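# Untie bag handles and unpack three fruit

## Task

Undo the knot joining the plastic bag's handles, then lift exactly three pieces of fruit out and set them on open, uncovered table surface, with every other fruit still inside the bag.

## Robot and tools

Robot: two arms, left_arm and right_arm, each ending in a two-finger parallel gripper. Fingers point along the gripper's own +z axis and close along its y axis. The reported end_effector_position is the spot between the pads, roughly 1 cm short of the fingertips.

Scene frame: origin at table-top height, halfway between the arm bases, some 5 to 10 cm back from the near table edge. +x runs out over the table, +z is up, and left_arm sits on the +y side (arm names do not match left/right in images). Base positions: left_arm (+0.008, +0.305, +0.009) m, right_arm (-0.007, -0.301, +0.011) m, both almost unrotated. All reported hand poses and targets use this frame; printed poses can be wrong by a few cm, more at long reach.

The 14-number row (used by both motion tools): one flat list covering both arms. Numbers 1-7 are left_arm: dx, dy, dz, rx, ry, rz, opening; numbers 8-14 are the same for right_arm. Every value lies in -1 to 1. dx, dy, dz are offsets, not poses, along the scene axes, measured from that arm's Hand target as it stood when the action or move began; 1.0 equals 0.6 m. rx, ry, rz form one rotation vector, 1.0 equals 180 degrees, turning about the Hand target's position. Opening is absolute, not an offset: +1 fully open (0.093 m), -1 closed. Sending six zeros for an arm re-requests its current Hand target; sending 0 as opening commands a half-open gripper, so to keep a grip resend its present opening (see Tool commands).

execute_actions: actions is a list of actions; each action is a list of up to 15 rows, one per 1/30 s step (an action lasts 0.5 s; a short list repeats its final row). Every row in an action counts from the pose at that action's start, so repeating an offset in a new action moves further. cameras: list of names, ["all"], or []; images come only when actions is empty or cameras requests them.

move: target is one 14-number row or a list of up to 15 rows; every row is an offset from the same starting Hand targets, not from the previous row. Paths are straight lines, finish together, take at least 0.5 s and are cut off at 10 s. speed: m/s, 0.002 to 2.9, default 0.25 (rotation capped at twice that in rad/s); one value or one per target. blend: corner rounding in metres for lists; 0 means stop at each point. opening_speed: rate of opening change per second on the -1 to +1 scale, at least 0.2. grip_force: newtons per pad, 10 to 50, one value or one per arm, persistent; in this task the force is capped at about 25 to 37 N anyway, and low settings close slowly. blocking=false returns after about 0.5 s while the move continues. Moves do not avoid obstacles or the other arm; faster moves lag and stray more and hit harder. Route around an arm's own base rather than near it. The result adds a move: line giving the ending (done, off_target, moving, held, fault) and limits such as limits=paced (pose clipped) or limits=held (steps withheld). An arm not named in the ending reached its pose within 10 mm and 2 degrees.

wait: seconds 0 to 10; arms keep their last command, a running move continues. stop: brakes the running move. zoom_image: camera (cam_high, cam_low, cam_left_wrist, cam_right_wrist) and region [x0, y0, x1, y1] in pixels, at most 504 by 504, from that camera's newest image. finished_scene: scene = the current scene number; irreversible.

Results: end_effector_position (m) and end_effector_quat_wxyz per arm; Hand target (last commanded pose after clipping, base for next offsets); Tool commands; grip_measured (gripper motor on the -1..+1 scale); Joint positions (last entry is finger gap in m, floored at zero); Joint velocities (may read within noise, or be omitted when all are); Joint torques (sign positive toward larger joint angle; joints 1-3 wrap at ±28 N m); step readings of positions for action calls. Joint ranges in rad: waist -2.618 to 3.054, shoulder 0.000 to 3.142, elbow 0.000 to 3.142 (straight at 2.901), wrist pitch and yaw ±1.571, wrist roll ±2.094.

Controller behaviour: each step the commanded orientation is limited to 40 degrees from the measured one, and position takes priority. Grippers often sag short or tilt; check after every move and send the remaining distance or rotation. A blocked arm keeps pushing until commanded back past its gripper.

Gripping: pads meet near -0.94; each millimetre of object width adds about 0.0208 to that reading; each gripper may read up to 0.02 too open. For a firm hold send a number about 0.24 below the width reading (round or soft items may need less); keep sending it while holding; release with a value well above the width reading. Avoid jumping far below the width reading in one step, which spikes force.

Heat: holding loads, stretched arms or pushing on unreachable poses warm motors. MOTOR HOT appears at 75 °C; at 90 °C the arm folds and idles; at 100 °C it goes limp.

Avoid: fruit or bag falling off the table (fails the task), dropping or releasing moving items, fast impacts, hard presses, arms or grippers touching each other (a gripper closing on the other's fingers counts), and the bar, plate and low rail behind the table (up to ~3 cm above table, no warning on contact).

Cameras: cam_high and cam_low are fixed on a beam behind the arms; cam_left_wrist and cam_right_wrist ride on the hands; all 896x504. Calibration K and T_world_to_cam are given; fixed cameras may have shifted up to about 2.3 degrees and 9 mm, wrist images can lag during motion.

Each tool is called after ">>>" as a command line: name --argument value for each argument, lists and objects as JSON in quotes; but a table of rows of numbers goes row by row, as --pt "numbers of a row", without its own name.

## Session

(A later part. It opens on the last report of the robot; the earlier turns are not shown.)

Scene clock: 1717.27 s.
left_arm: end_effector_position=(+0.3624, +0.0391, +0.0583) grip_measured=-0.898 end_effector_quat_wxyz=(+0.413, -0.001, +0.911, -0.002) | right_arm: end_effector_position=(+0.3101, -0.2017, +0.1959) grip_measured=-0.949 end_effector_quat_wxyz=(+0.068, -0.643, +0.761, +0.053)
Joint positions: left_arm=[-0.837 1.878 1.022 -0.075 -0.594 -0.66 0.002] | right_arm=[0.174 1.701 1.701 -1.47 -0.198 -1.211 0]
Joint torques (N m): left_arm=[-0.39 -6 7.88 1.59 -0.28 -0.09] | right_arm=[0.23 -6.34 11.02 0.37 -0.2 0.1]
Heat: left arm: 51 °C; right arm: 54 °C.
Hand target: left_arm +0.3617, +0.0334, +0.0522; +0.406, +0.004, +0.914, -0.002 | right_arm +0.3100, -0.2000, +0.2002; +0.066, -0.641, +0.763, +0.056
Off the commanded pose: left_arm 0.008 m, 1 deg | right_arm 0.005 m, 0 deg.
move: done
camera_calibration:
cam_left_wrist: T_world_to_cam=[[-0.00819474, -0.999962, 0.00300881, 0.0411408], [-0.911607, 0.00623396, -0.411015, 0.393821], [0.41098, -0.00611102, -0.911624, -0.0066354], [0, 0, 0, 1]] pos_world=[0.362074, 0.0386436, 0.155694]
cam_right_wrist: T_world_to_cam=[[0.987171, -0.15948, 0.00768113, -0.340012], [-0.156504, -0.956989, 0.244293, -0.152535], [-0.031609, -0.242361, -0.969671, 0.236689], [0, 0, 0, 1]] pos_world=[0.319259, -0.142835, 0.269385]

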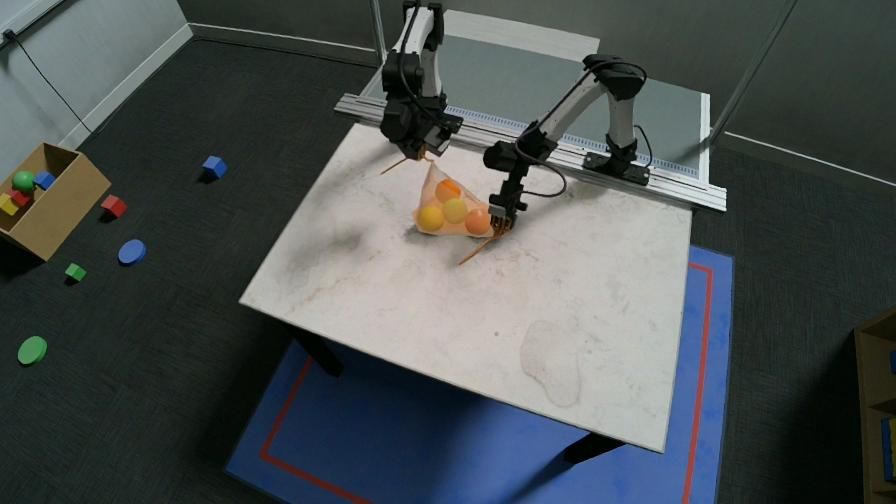

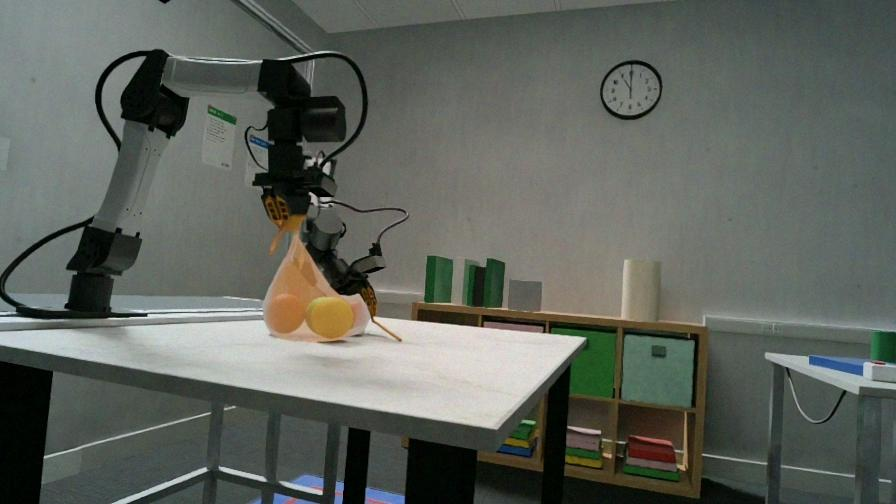

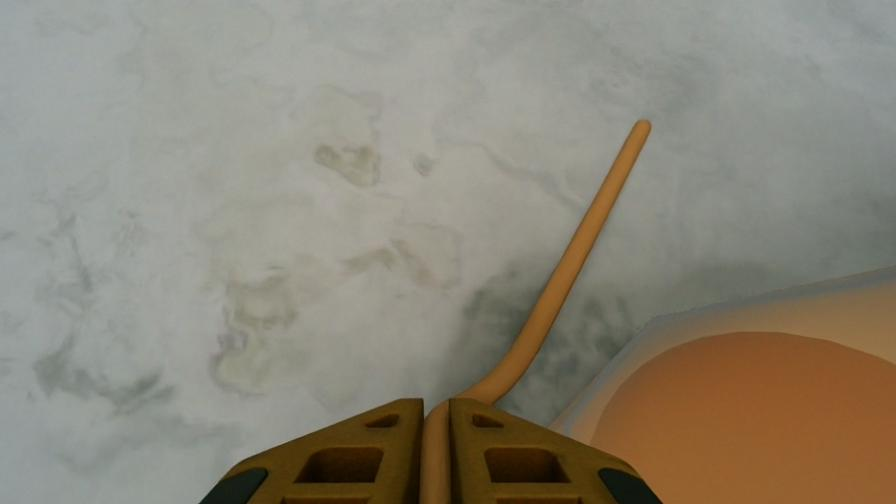

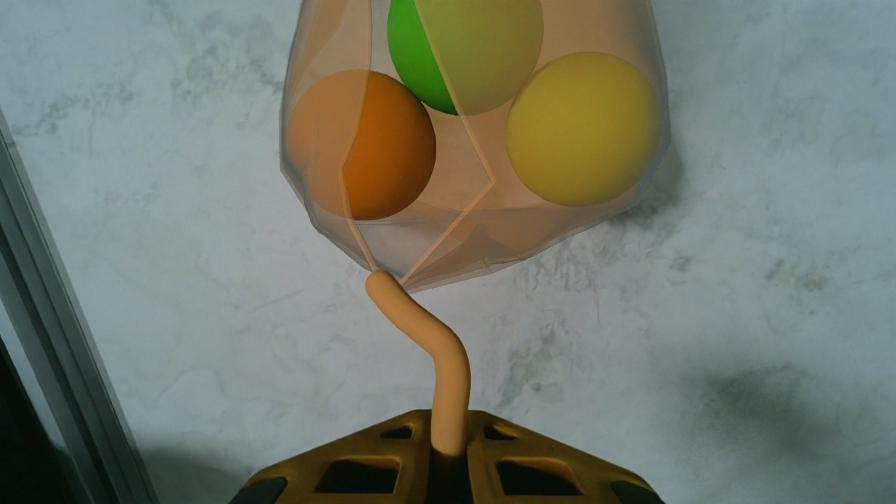

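>>> move --target '[0,0,0,0,0,0,-1, 0.04,0.083,0.02,0,0,0,-1]' --speed 0.12 --cameras '["cam_right_wrist","cam_low","cam_high"]'

Scene clock: 1724.37 s.
left_arm: end_effector_position=(+0.3624, +0.0391, +0.0583) grip_measured=-0.898 end_effector_quat_wxyz=(+0.413, -0.001, +0.911, -0.002) | right_arm: end_effector_position=(+0.3319, -0.1504, +0.2076) grip_measured=-0.949 end_effector_quat_wxyz=(+0.066, -0.643, +0.761, +0.060)
Joint positions: left_arm=[-0.837 1.878 1.022 -0.075 -0.594 -0.66 0.002] | right_arm=[0.304 1.858 1.952 -1.548 -0.195 -1.082 0]
Joint torques (N m): left_arm=[-0.31 -5.98 7.86 1.6 -0.27 -0.09] | right_arm=[0.05 -7.41 11.34 0.51 -0.1 0.1]
Heat: left arm: 51 °C; right arm: 55 °C.
Hand target: left_arm +0.3617, +0.0334, +0.0522; +0.406, +0.004, +0.914, -0.002 | right_arm +0.3341, -0.1502, +0.2122; +0.066, -0.641, +0.763, +0.056
Off the commanded pose: left_arm 0.008 m, 1 deg | right_arm 0.005 m, 1 deg.
move: done
camera_calibration:
cam_right_wrist: T_world_to_cam=[[0.987653, -0.156558, -0.00561432, -0.350363], [-0.150722, -0.95939, 0.23844, -0.103898], [-0.042716, -0.23465, -0.971141, 0.266355], [0, 0, 0, 1]] pos_world=[0.341755, -0.0920306, 0.281475]
Images, in order (width x height): cam_high 896x504, cam_low 896x504, cam_right_wrist 896x504.

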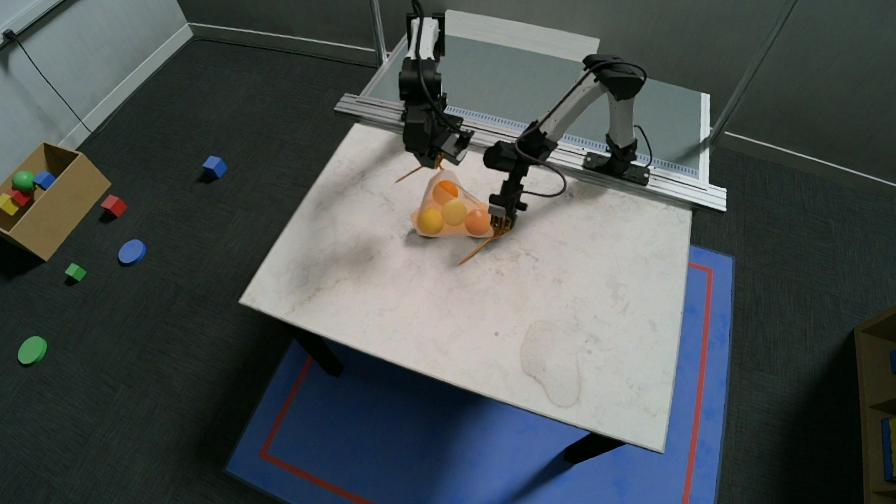

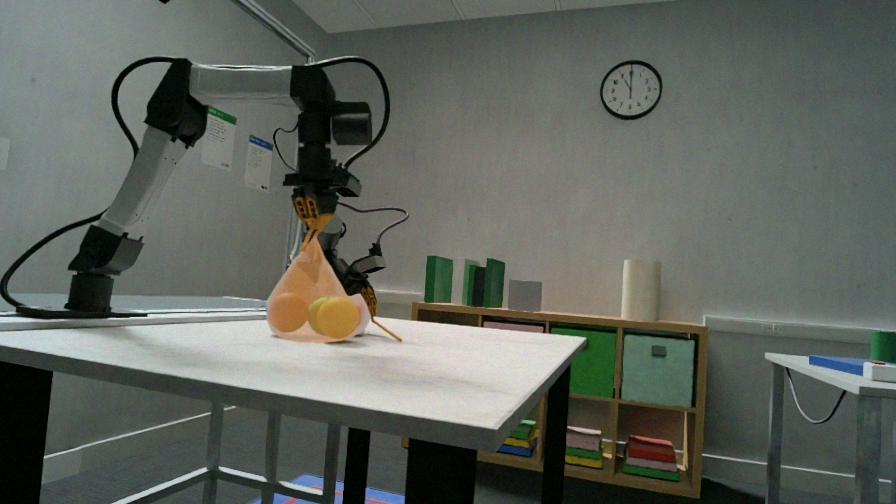

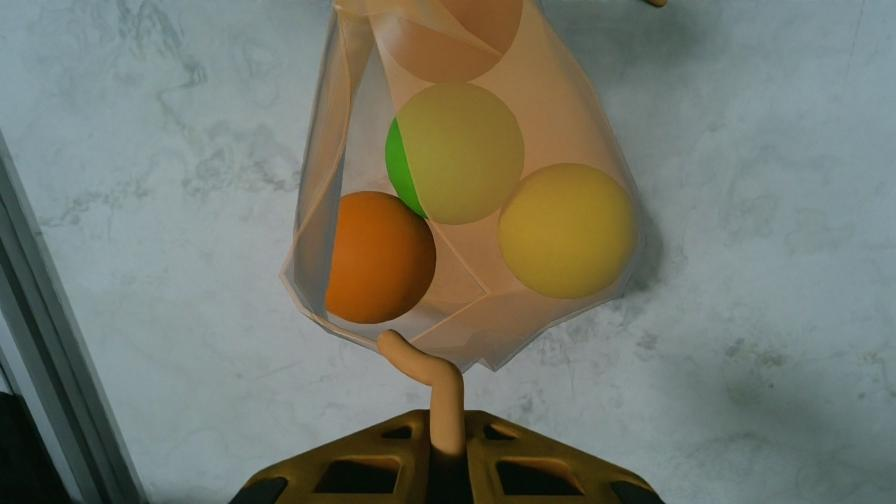

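>>> move --pt "0 0 0 0 0 0 -0.6 0 0 0 0 0 0 -1" --pt "-0.12 0.03 0.11 0 0 0 -0.6 0 0 0 0 0 0 -1" --speed 0.12 --opening_speed 0.6 --cameras '["all"]'

Scene clock: 1759.93 s.
left_arm: end_effector_position=(+0.2939, +0.0453, +0.1180) grip_measured=-0.602 end_effector_quat_wxyz=(+0.407, +0.005, +0.913, -0.009) | right_arm: end_effector_position=(+0.3319, -0.1506, +0.2075) grip_measured=-0.949 end_effector_quat_wxyz=(+0.066, -0.643, +0.761, +0.060)
Joint positions: left_arm=[-0.983 1.603 0.988 -0.4 -0.654 -0.803 0.016] | right_arm=[0.304 1.858 1.952 -1.549 -0.194 -1.081 0]
Joint torques (N m): left_arm=[-0.09 -7.45 5.81 1.32 -0.52 -0.15] | right_arm=[0.08 -7.43 11.41 0.48 -0.03 0.06]
Heat: left arm: 51 °C; right arm: 57 °C.
Hand target: left_arm +0.2897, +0.0514, +0.1181; +0.405, +0.004, +0.914, -0.002 | right_arm +0.3341, -0.1502, +0.2122; +0.066, -0.641, +0.763, +0.056
Off the commanded pose: left_arm 0.007 m, 1 deg | right_arm 0.005 m, 1 deg.
move: done
camera_calibration:
cam_left_wrist: T_world_to_cam=[[-0.0237464, -0.999648, 0.0118727, 0.0500134], [-0.916774, 0.0170383, -0.399043, 0.355588], [0.3987, -0.0203604, -0.916855, 0.0809351], [0, 0, 0, 1]] pos_world=[0.294913, 0.045585, 0.215507]
cam_right_wrist: T_world_to_cam=[[0.987518, -0.157411, -0.00552948, -0.350435], [-0.15152, -0.958979, 0.239583, -0.103982], [-0.0430157, -0.235755, -0.97086, 0.266158], [0, 0, 0, 1]] pos_world=[0.341754, -0.0921312, 0.281377]

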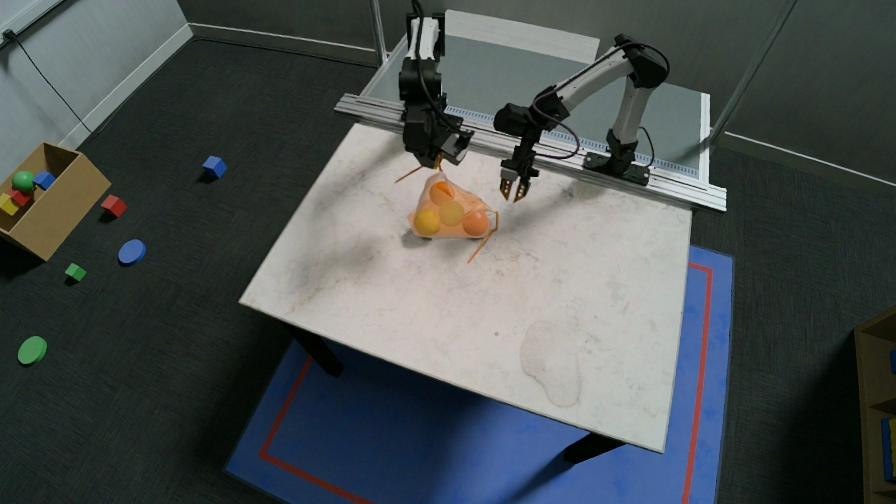

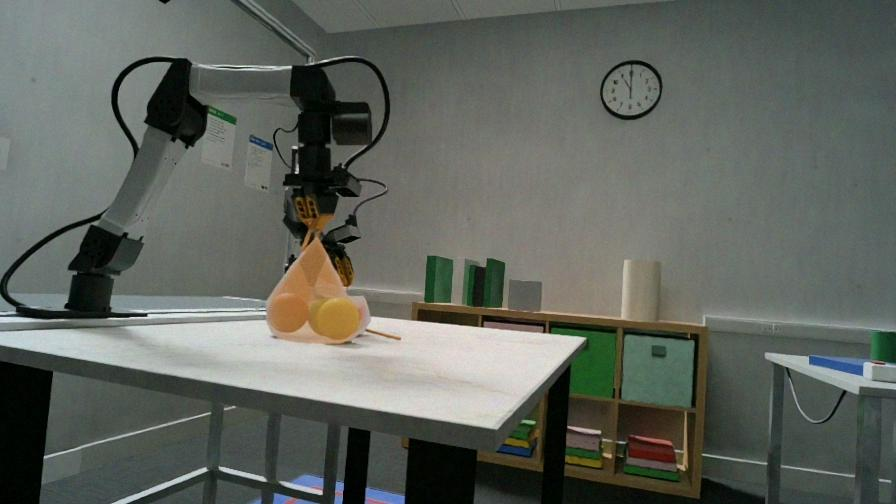

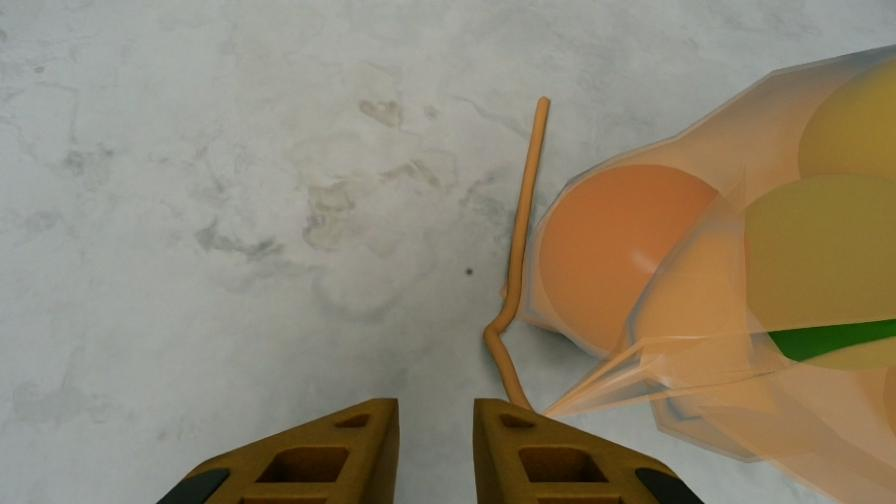

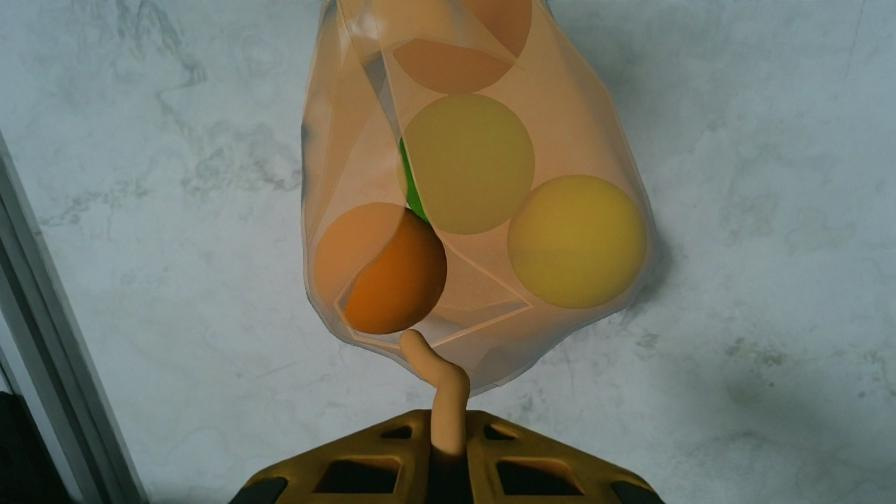

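>>> move --target '[0,0,0,0,0,0,-0.6, 0.0,0.1,0.03,0,0,0,-1]' --speed 0.12 --cameras '["cam_right_wrist","cam_left_wrist"]'

Scene clock: 1769.37 s.
left_arm: end_effector_position=(+0.2939, +0.0454, +0.1179) grip_measured=-0.602 end_effector_quat_wxyz=(+0.407, +0.005, +0.913, -0.009) | right_arm: end_effector_position=(+0.3318, -0.0904, +0.2254) grip_measured=-0.949 end_effector_quat_wxyz=(+0.092, -0.641, +0.760, +0.056)
Joint positions: left_arm=[-0.983 1.603 0.988 -0.4 -0.654 -0.804 0.016] | right_arm=[0.459 1.924 2.117 -1.565 -0.177 -0.917 0]
Joint torques (N m): left_arm=[-0.03 -7.54 5.76 1.34 -0.5 -0.11] | right_arm=[-0.06 -7.95 11.32 0.69 -0.02 0.1]
Heat: left arm: 51 °C; right arm: 57 °C.
Hand target: left_arm +0.2896, +0.0514, +0.1181; +0.405, +0.004, +0.914, -0.002 | right_arm +0.3340, -0.0902, +0.2302; +0.066, -0.641, +0.763, +0.056
Off the commanded pose: left_arm 0.007 m, 1 deg | right_arm 0.005 m, 3 deg.
joint sent to its limit (right arm) — joint 4 (wrist pitch), lower limit. The joint targets are off in orientation, not in position.
move: off_target (right_arm)
camera_calibration:
cam_left_wrist: T_world_to_cam=[[-0.0234947, -0.999657, 0.0115545, 0.0501058], [-0.916942, 0.0169427, -0.398661, 0.355428], [0.398329, -0.0199613, -0.917026, 0.0810135], [0, 0, 0, 1]] pos_world=[0.294814, 0.0456839, 0.215408]
cam_right_wrist: T_world_to_cam=[[0.985895, -0.163569, 0.0354542, -0.35006], [-0.167366, -0.964282, 0.205302, -0.0380732], [0.000606705, -0.20834, -0.978056, 0.287315], [0, 0, 0, 1]] pos_world=[0.338576, -0.034113, 0.301238]
Images, in order (width x height): cam_left_wrist 896x504, cam_right_wrist 896x504.

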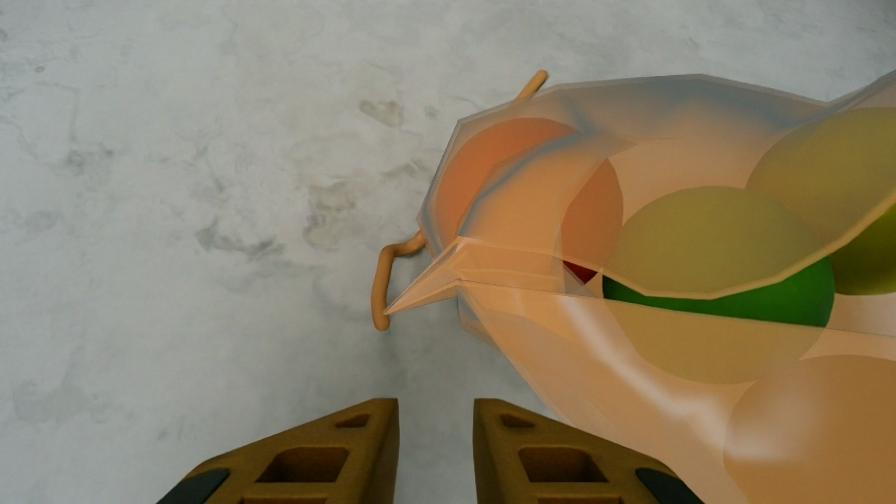

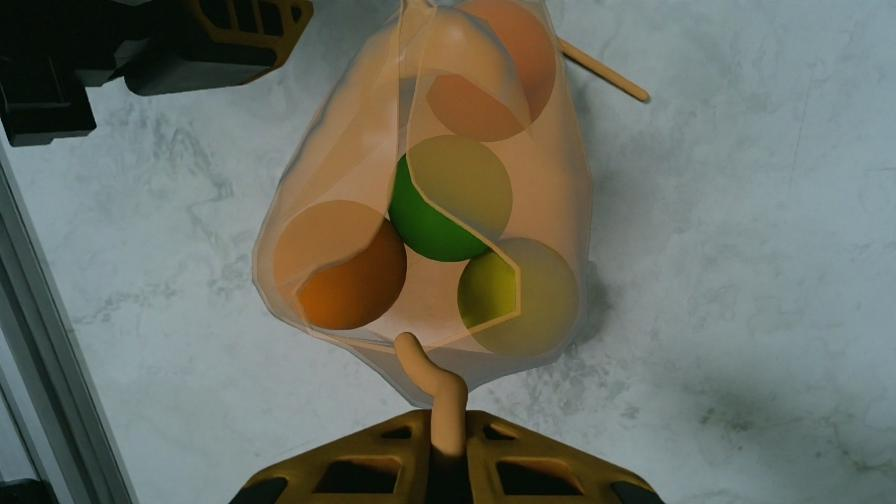

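>>> move --target '[0,0,0,0,0,0,-0.6, -0.1,-0.03,-0.04,0,0,0,-1]' --speed 0.12 --cameras '["cam_right_wrist","cam_left_wrist"]'

Scene clock: 1840.60 s.
left_arm: end_effector_position=(+0.2939, +0.0454, +0.1179) grip_measured=-0.602 end_effector_quat_wxyz=(+0.407, +0.005, +0.913, -0.009) | right_arm: end_effector_position=(+0.2761, -0.1074, +0.1993) grip_measured=-0.949 end_effector_quat_wxyz=(+0.051, -0.641, +0.763, +0.064)
Joint positions: left_arm=[-0.983 1.603 0.988 -0.4 -0.654 -0.804 0.016] | right_arm=[0.494 1.726 1.758 -1.482 -0.17 -0.887 0]
Joint torques (N m): left_arm=[0.02 -7.46 5.78 1.34 -0.49 -0.11] | right_arm=[0.32 -10.59 6.45 0.88 0.01 0.08]
Heat: left arm: 51 °C; right arm: 64 °C.
Hand target: left_arm +0.2896, +0.0514, +0.1181; +0.405, +0.004, +0.914, -0.002 | right_arm +0.2741, -0.1082, +0.2062; +0.066, -0.641, +0.763, +0.056
Off the commanded pose: left_arm 0.007 m, 1 deg | right_arm 0.007 m, 2 deg.
move: done
camera_calibration:
cam_left_wrist: T_world_to_cam=[[-0.0234947, -0.999657, 0.0115545, 0.0501058], [-0.916942, 0.0169427, -0.398661, 0.355428], [0.398329, -0.0199613, -0.917026, 0.0810135], [0, 0, 0, 1]] pos_world=[0.294814, 0.0456839, 0.215408]
cam_right_wrist: T_world_to_cam=[[0.986498, -0.160932, -0.0303797, -0.283806], [-0.147955, -0.955283, 0.256014, -0.0729055], [-0.0702221, -0.248063, -0.966196, 0.271221], [0, 0, 0, 1]] pos_world=[0.288233, -0.048039, 0.272095]
Images, in order (width x height): cam_left_wrist 896x504, cam_right_wrist 896x504.

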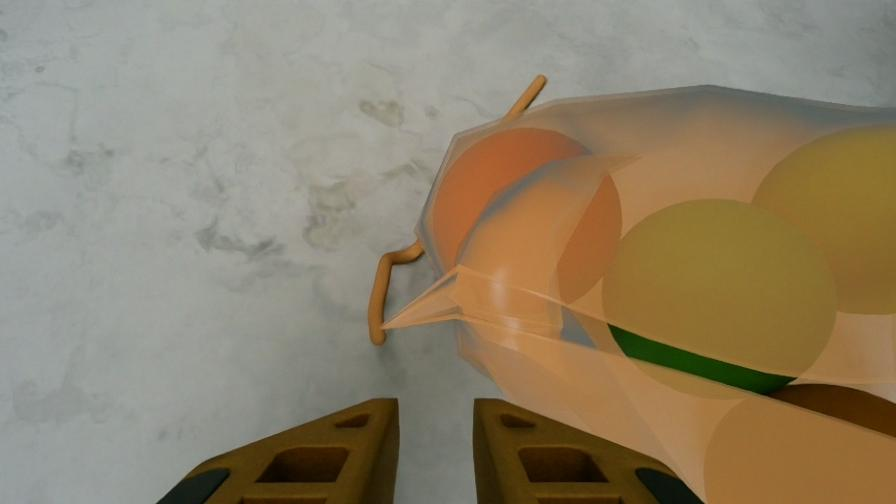

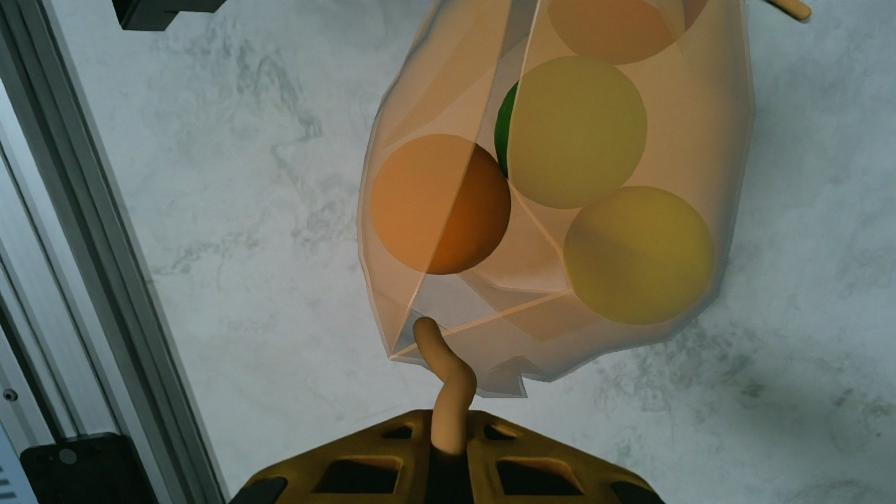

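>>> move --pt "-0.08 0.12 0.06 0 0 0 -1 0 0 0.02 0 0 0 -1" --pt "-0.08 0.12 0.05 0 0 0 -1 0.1 0.115 0.02 0 0 0 -1" --speed 0.12 --cameras '["cam_right_wrist","cam_left_wrist","cam_low"]'

Scene clock: 1854.70 s.
left_arm: end_effector_position=(+0.2440, +0.1208, +0.1511) grip_measured=-0.979 end_effector_quat_wxyz=(+0.405, +0.005, +0.914, -0.004) | right_arm: end_effector_position=(+0.3327, -0.0405, +0.2132) grip_measured=-0.949 end_effector_quat_wxyz=(+0.088, -0.640, +0.761, +0.058)
Joint positions: left_arm=[-0.989 1.208 0.804 -0.627 -0.659 -0.813 0] | right_arm=[0.574 2.041 2.244 -1.565 -0.158 -0.802 0]
Joint torques (N m): left_arm=[-0.23 -4.05 5.71 1.52 -0.51 -0.1] | right_arm=[0.16 -8.99 11.28 0.77 -0.04 0.1]
Heat: left arm: 51 °C; right arm: 61 °C.
Hand target: left_arm +0.2417, +0.1234, +0.1482; +0.405, +0.004, +0.914, -0.002 | right_arm +0.3340, -0.0392, +0.2182; +0.066, -0.641, +0.763, +0.056
Off the commanded pose: left_arm 0.005 m, 0 deg | right_arm 0.005 m, 3 deg.
joint sent to its limit (right arm) — joint 4 (wrist pitch), lower limit. The joint targets are off in orientation, not in position.
move: off_target (right_arm)
camera_calibration:
cam_left_wrist: T_world_to_cam=[[-0.0206345, -0.999782, 0.00330162, 0.124576], [-0.918879, 0.0176631, -0.394145, 0.321342], [0.394, -0.0111668, -0.919043, 0.133043], [0, 0, 0, 1]] pos_world=[0.245426, 0.120359, 0.248516]
cam_right_wrist: T_world_to_cam=[[0.986017, -0.164653, 0.0256949, -0.340335], [-0.166376, -0.963858, 0.208078, 0.0117059], [-0.0094946, -0.209444, -0.977775, 0.289055], [0, 0, 0, 1]] pos_world=[0.340268, 0.0157862, 0.28894]
Images, in order (width x height): cam_low 896x504, cam_left_wrist 896x504, cam_right_wrist 896x504.

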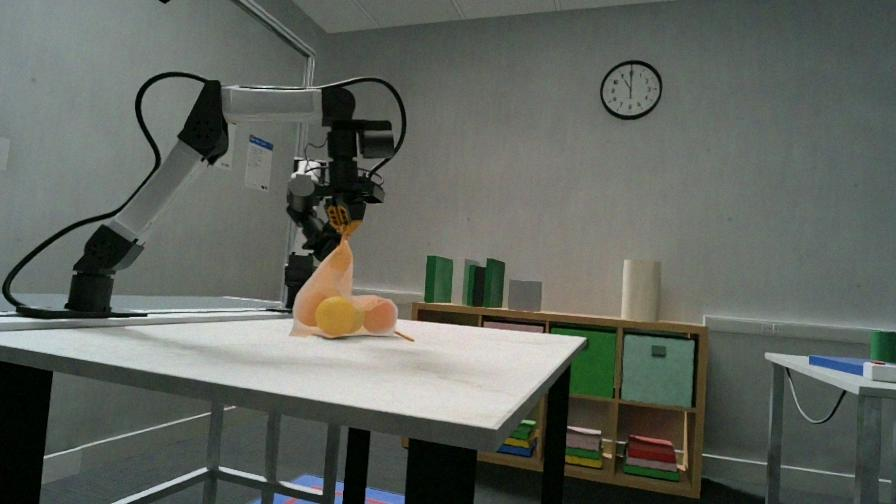

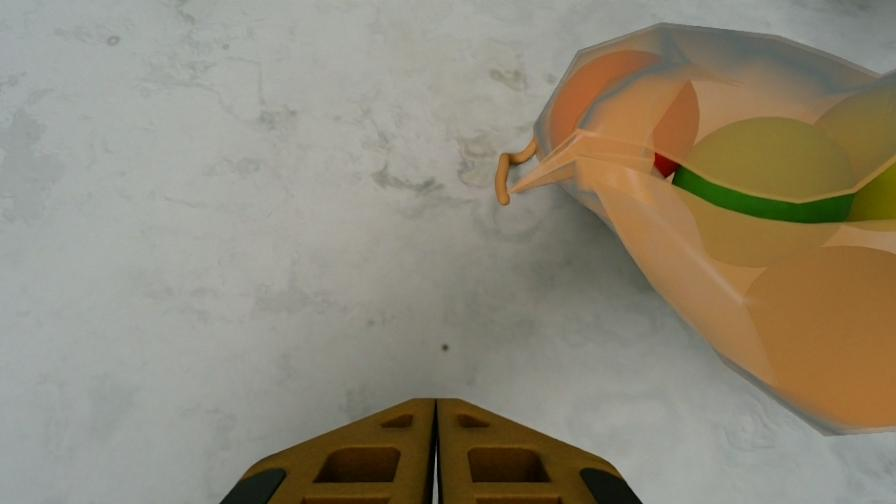

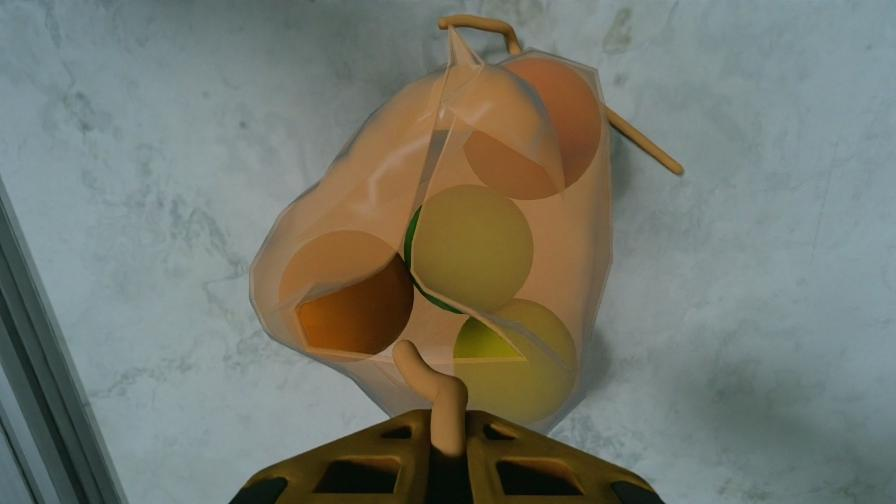

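>>> move --target '[0,0,0,0,0,0,-1, 0.015,0.06,-0.08,0,0,0,-1]' --speed 0.12 --cameras '["cam_right_wrist","cam_left_wrist","cam_low"]'

Scene clock: 1867.80 s.
left_arm: end_effector_position=(+0.2440, +0.1208, +0.1511) grip_measured=-0.979 end_effector_quat_wxyz=(+0.405, +0.005, +0.914, -0.004) | right_arm: end_effector_position=(+0.3358, -0.0081, +0.1662) grip_measured=-0.949 end_effector_quat_wxyz=(+0.050, -0.643, +0.762, +0.062)
Joint positions: left_arm=[-0.989 1.208 0.804 -0.627 -0.659 -0.813 0] | right_arm=[0.638 2.178 2.279 -1.531 -0.147 -0.747 0]
Joint torques (N m): left_arm=[-0.13 -4.03 5.78 1.53 -0.49 -0.11] | right_arm=[-0.06 -10 11.14 0.93 -0.01 0.09]
Heat: left arm: 50 °C; right arm: 60 °C.
Hand target: left_arm +0.2417, +0.1234, +0.1482; +0.405, +0.004, +0.914, -0.002 | right_arm +0.3431, -0.0031, +0.1703; +0.066, -0.641, +0.763, +0.056
Off the commanded pose: left_arm 0.005 m, 0 deg | right_arm 0.010 m, 2 deg.
move: done
camera_calibration:
cam_left_wrist: T_world_to_cam=[[-0.0206345, -0.999782, 0.00330162, 0.124576], [-0.918879, 0.0176631, -0.394145, 0.321342], [0.394, -0.0111668, -0.919043, 0.133043], [0, 0, 0, 1]] pos_world=[0.245426, 0.120359, 0.248516]
cam_right_wrist: T_world_to_cam=[[0.987113, -0.157463, -0.0285259, -0.328132], [-0.144754, -0.954603, 0.260345, 0.0373801], [-0.0682257, -0.252861, -0.965094, 0.267118], [0, 0, 0, 1]] pos_world=[0.347538, 0.0515579, 0.238702]
Images, in order (width x height): cam_low 896x504, cam_left_wrist 896x504, cam_right_wrist 896x504.

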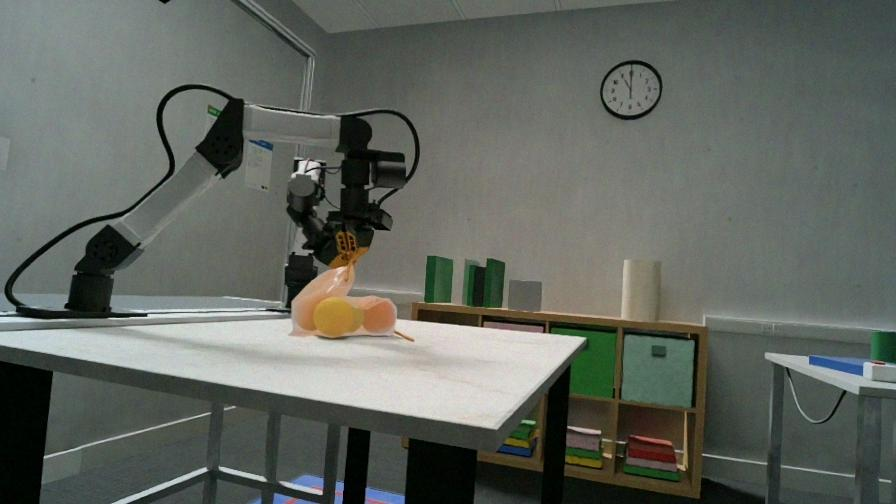

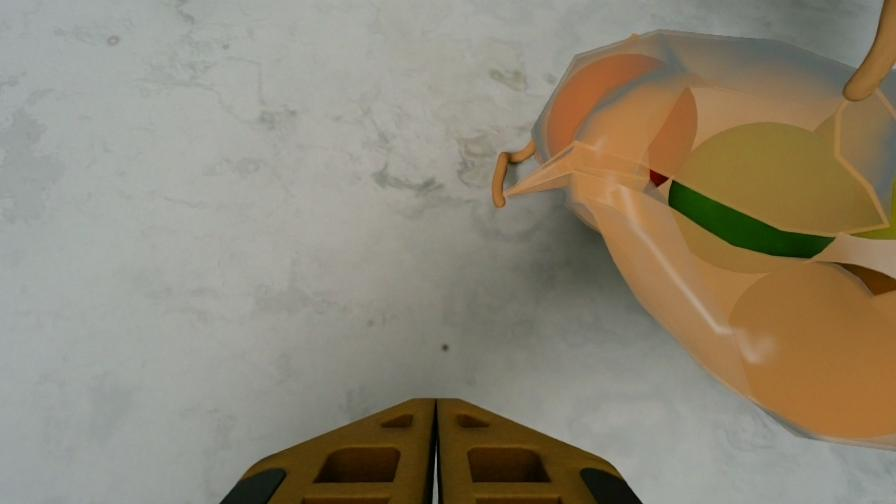

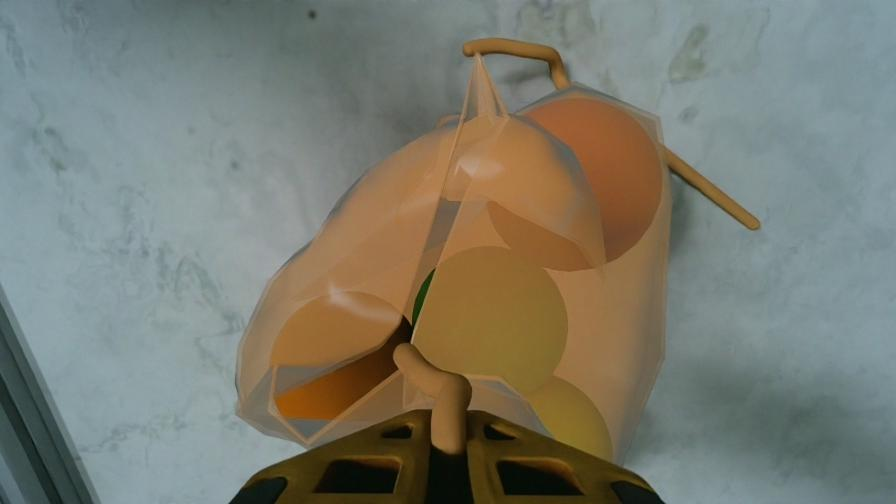

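>>> move --target '[0,0,0,0,0,0,-1, -0.047,-0.312,0.083,0.2736,-0.0482,0,-1]' --speed 0.12 --cameras '["all"]'

Scene clock: 2072.63 s.
left_arm: end_effector_position=(+0.2440, +0.1208, +0.1511) grip_measured=-0.979 end_effector_quat_wxyz=(+0.405, +0.005, +0.914, -0.004) | right_arm: end_effector_position=(+0.3160, -0.1888, +0.2201) grip_measured=-0.949 end_effector_quat_wxyz=(+0.382, -0.567, +0.662, +0.309)
Joint positions: left_arm=[-0.989 1.208 0.804 -0.627 -0.659 -0.813 0] | right_arm=[-0.154 1.621 1.376 -1.239 -1.072 -1.52 0]
Joint torques (N m): left_arm=[-0.18 -4 5.78 1.52 -0.5 -0.1] | right_arm=[-1.05 -5.67 8.16 0.33 -0.75 -0.03]
Heat: left arm: 43 °C; right arm: 64 °C.
Hand target: left_arm +0.2417, +0.1234, +0.1482; +0.405, +0.004, +0.914, -0.002 | right_arm +0.3149, -0.1903, +0.2200; +0.382, -0.557, +0.663, +0.321
Off the commanded pose: left_arm 0.005 m, 0 deg | right_arm 0.002 m, 2 deg.
move: done
camera_calibration:
cam_left_wrist: T_world_to_cam=[[-0.0206345, -0.999782, 0.00330162, 0.124576], [-0.918879, 0.0176631, -0.394145, 0.321342], [0.394, -0.0111668, -0.919043, 0.133043], [0, 0, 0, 1]] pos_world=[0.245426, 0.120359, 0.248516]
cam_right_wrist: T_world_to_cam=[[0.986233, -0.162212, 0.0321209, -0.349481], [-0.1153, -0.813801, -0.569591, 0.0480281], [0.118534, 0.558046, -0.8213, 0.334617], [0, 0, 0, 1]] pos_world=[0.310544, -0.204336, 0.313403]

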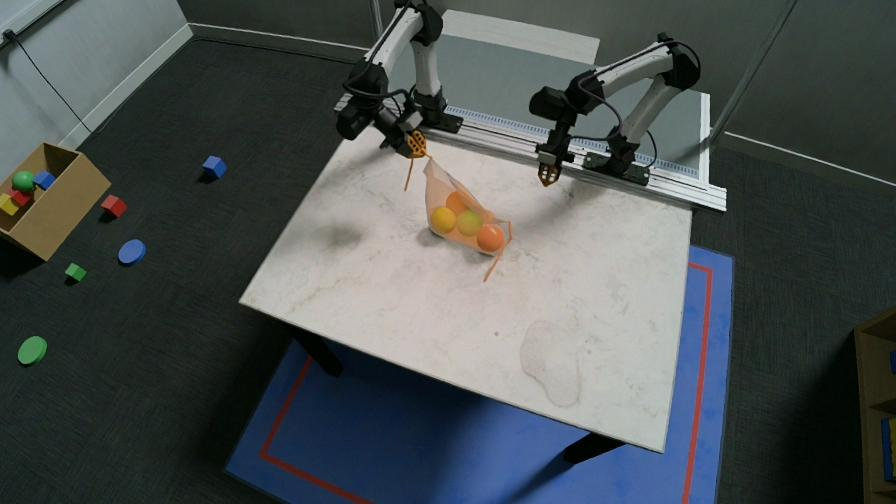

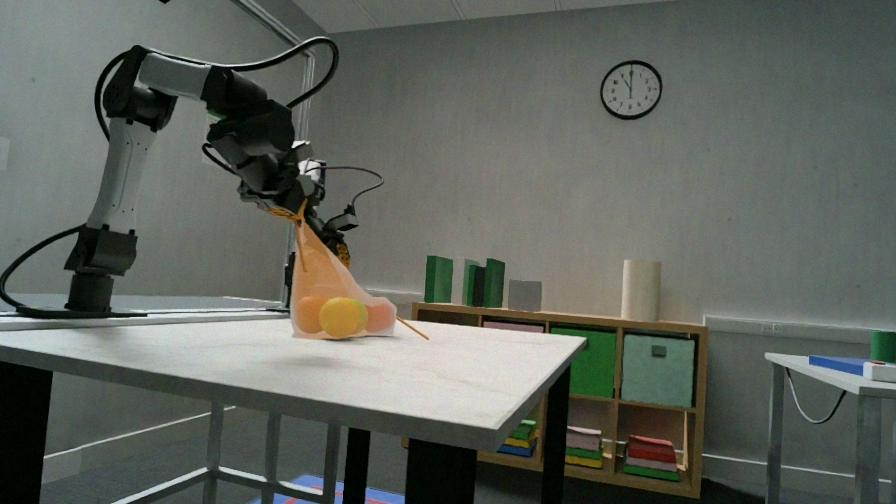

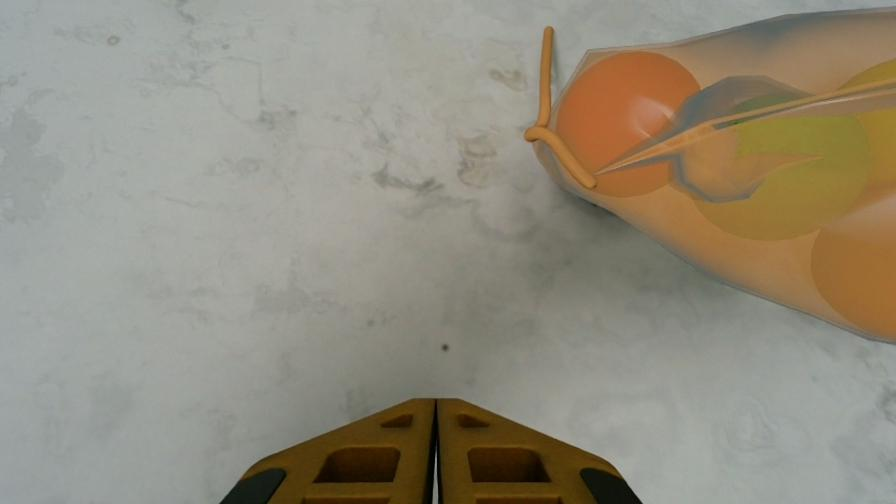

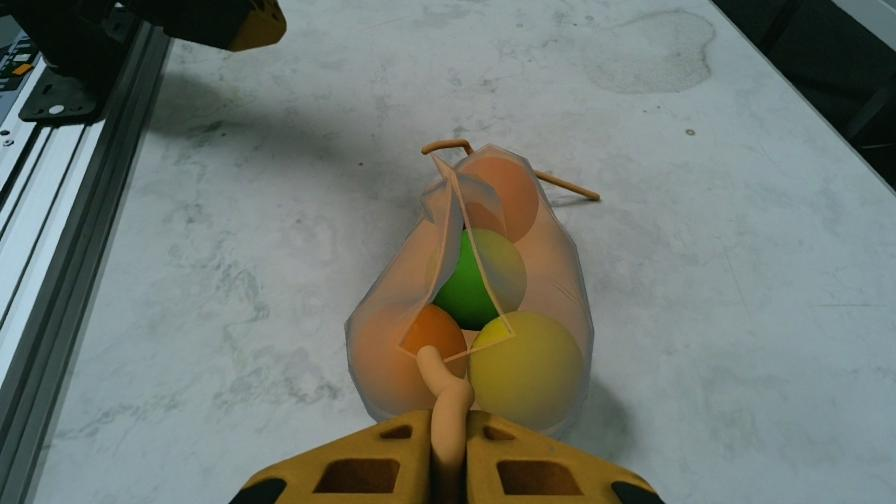

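>>> move --target '[0,0,0,0,0,0,-1, 0.067,0.158,0.033,0,0,0,-1]' --speed 0.12 --cameras '["cam_left_wrist","cam_right_wrist","cam_low"]'

Scene clock: 2137.07 s.
left_arm: end_effector_position=(+0.2440, +0.1208, +0.1511) grip_measured=-0.979 end_effector_quat_wxyz=(+0.405, +0.005, +0.914, -0.004) | right_arm: end_effector_position=(+0.3466, -0.0985, +0.2312) grip_measured=-0.949 end_effector_quat_wxyz=(+0.368, -0.552, +0.671, +0.330)
Joint positions: left_arm=[-0.989 1.208 0.804 -0.627 -0.659 -0.813 0] | right_arm=[0.133 1.641 1.419 -0.838 -1.002 -0.962 0]
Joint torques (N m): left_arm=[-0.17 -4.11 5.82 1.52 -0.5 -0.12] | right_arm=[0.09 -6.82 12.03 1.67 -0.41 0.09]
Heat: left arm: 42 °C; right arm: 60 °C.
Hand target: left_arm +0.2417, +0.1234, +0.1482; +0.405, +0.004, +0.914, -0.002 | right_arm +0.3550, -0.0956, +0.2398; +0.382, -0.557, +0.663, +0.321
Off the commanded pose: left_arm 0.005 m, 0 deg | right_arm 0.012 m, 2 deg.
move: off_target (right_arm)
camera_calibration:
cam_left_wrist: T_world_to_cam=[[-0.0206345, -0.999782, 0.00330162, 0.124576], [-0.918879, 0.0176631, -0.394145, 0.321342], [0.394, -0.0111668, -0.919043, 0.133043], [0, 0, 0, 1]] pos_world=[0.245426, 0.120359, 0.248516]
cam_right_wrist: T_world_to_cam=[[0.985485, -0.167204, -0.0293646, -0.351451], [-0.153368, -0.802724, -0.576292, 0.147167], [0.0727868, 0.57243, -0.816716, 0.305857], [0, 0, 0, 1]] pos_world=[0.346658, -0.115711, 0.324289]
Images, in order (width x height): cam_low 896x504, cam_left_wrist 896x504, cam_right_wrist 896x504.

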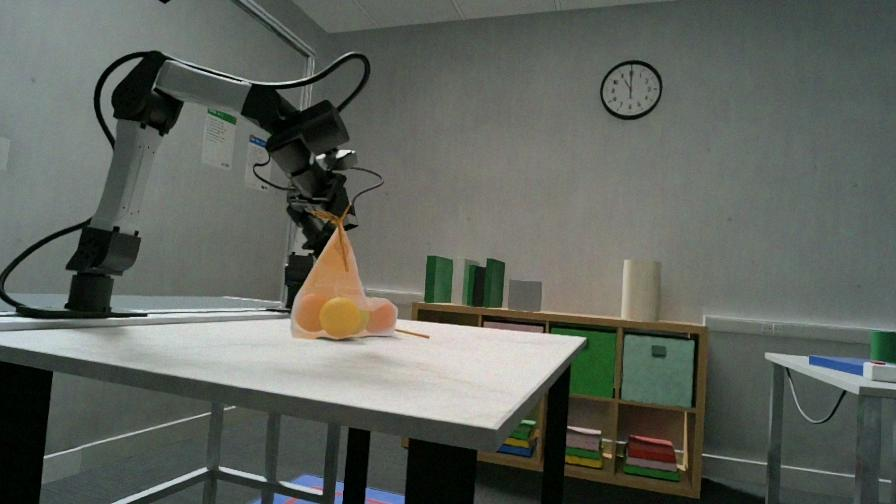

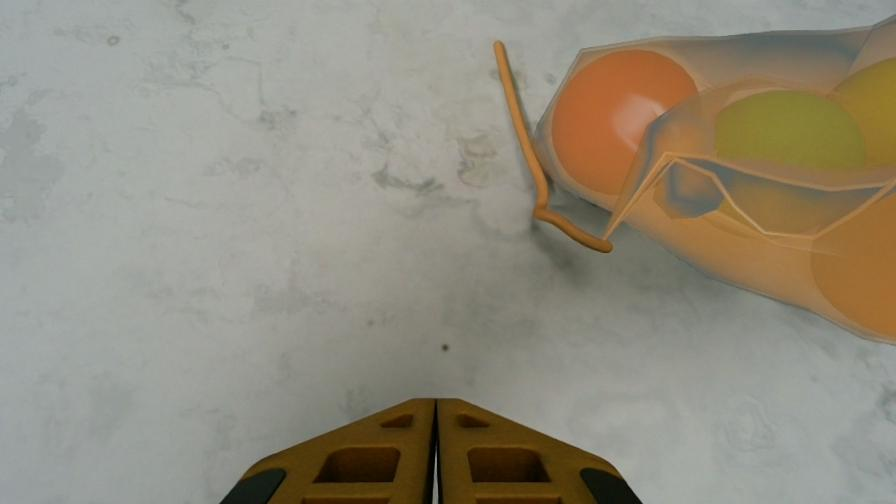

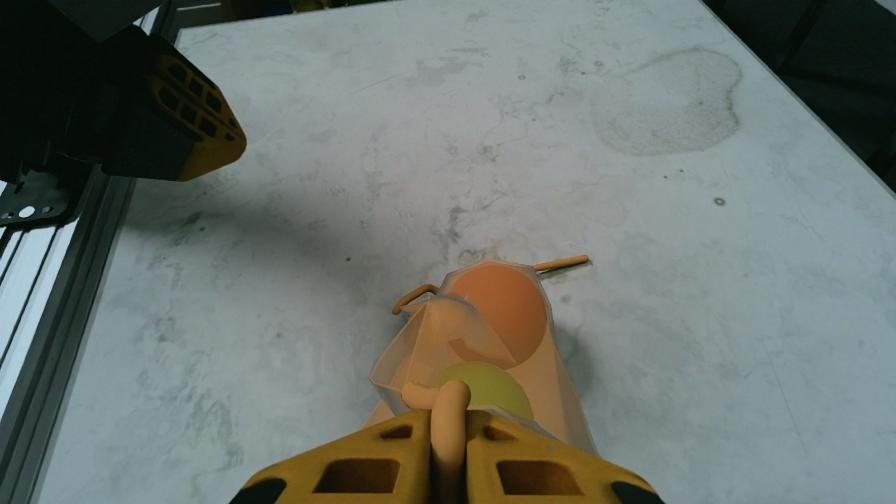

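>>> move --target '[0.222,-0.089,0.02,0.056,0.0555,-0.495,-1, 0,0,0,0,0,0,-1]' --speed 0.15 --cameras '["cam_left_wrist","cam_right_wrist"]'

Scene clock: 2174.30 s.
left_arm: end_effector_position=(+0.3720, +0.0693, +0.1613) grip_measured=-0.979 end_effector_quat_wxyz=(+0.217, +0.674, +0.674, -0.209) | right_arm: end_effector_position=(+0.3468, -0.0985, +0.2312) grip_measured=-0.949 end_effector_quat_wxyz=(+0.368, -0.552, +0.671, +0.330)
Joint positions: left_arm=[-0.339 1.956 1.721 -1.087 0.574 1.135 0] | right_arm=[0.133 1.641 1.419 -0.837 -1.001 -0.962 0]
Joint torques (N m): left_arm=[0.81 -7.08 8.57 0.78 0.53 0.04] | right_arm=[0.1 -6.54 12.07 1.63 -0.43 0.11]
Heat: left arm: 42 °C; right arm: 61 °C.
Hand target: left_arm +0.3749, +0.0701, +0.1601; +0.213, +0.674, +0.674, -0.213 | right_arm +0.3551, -0.0956, +0.2398; +0.382, -0.557, +0.663, +0.321
Off the commanded pose: left_arm 0.003 m, 1 deg | right_arm 0.012 m, 2 deg.
move: off_target (right_arm)
camera_calibration:
cam_left_wrist: T_world_to_cam=[[-0.99995, 0.0043555, -0.00903691, 0.372296], [0.00592551, 0.98333, -0.181734, -0.0012666], [0.00809472, -0.181779, -0.983306, 0.257173], [0, 0, 0, 1]] pos_world=[0.370203, 0.0463725, 0.256014]
cam_right_wrist: T_world_to_cam=[[0.985443, -0.167541, -0.0288596, -0.351738], [-0.153353, -0.80272, -0.576302, 0.147181], [0.0733878, 0.572338, -0.816727, 0.305634], [0, 0, 0, 1]] pos_world=[0.346759, -0.115711, 0.324289]
Images, in order (width x height): cam_left_wrist 896x504, cam_right_wrist 896x504.

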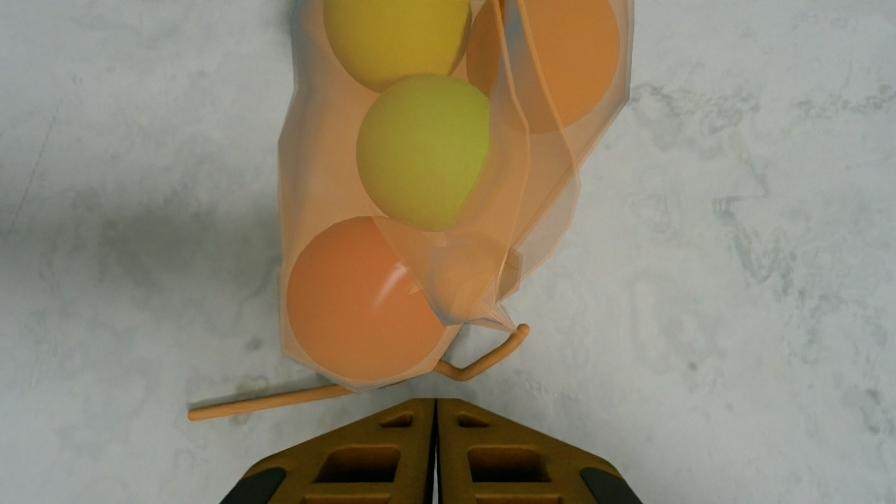

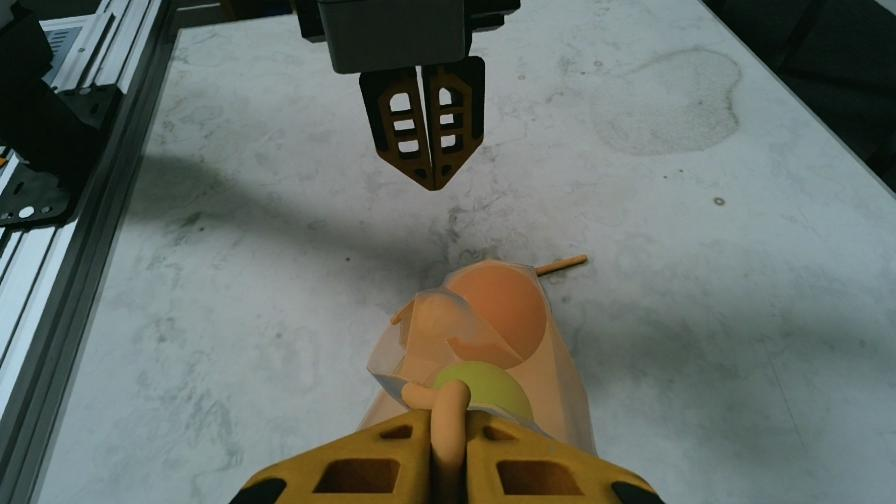

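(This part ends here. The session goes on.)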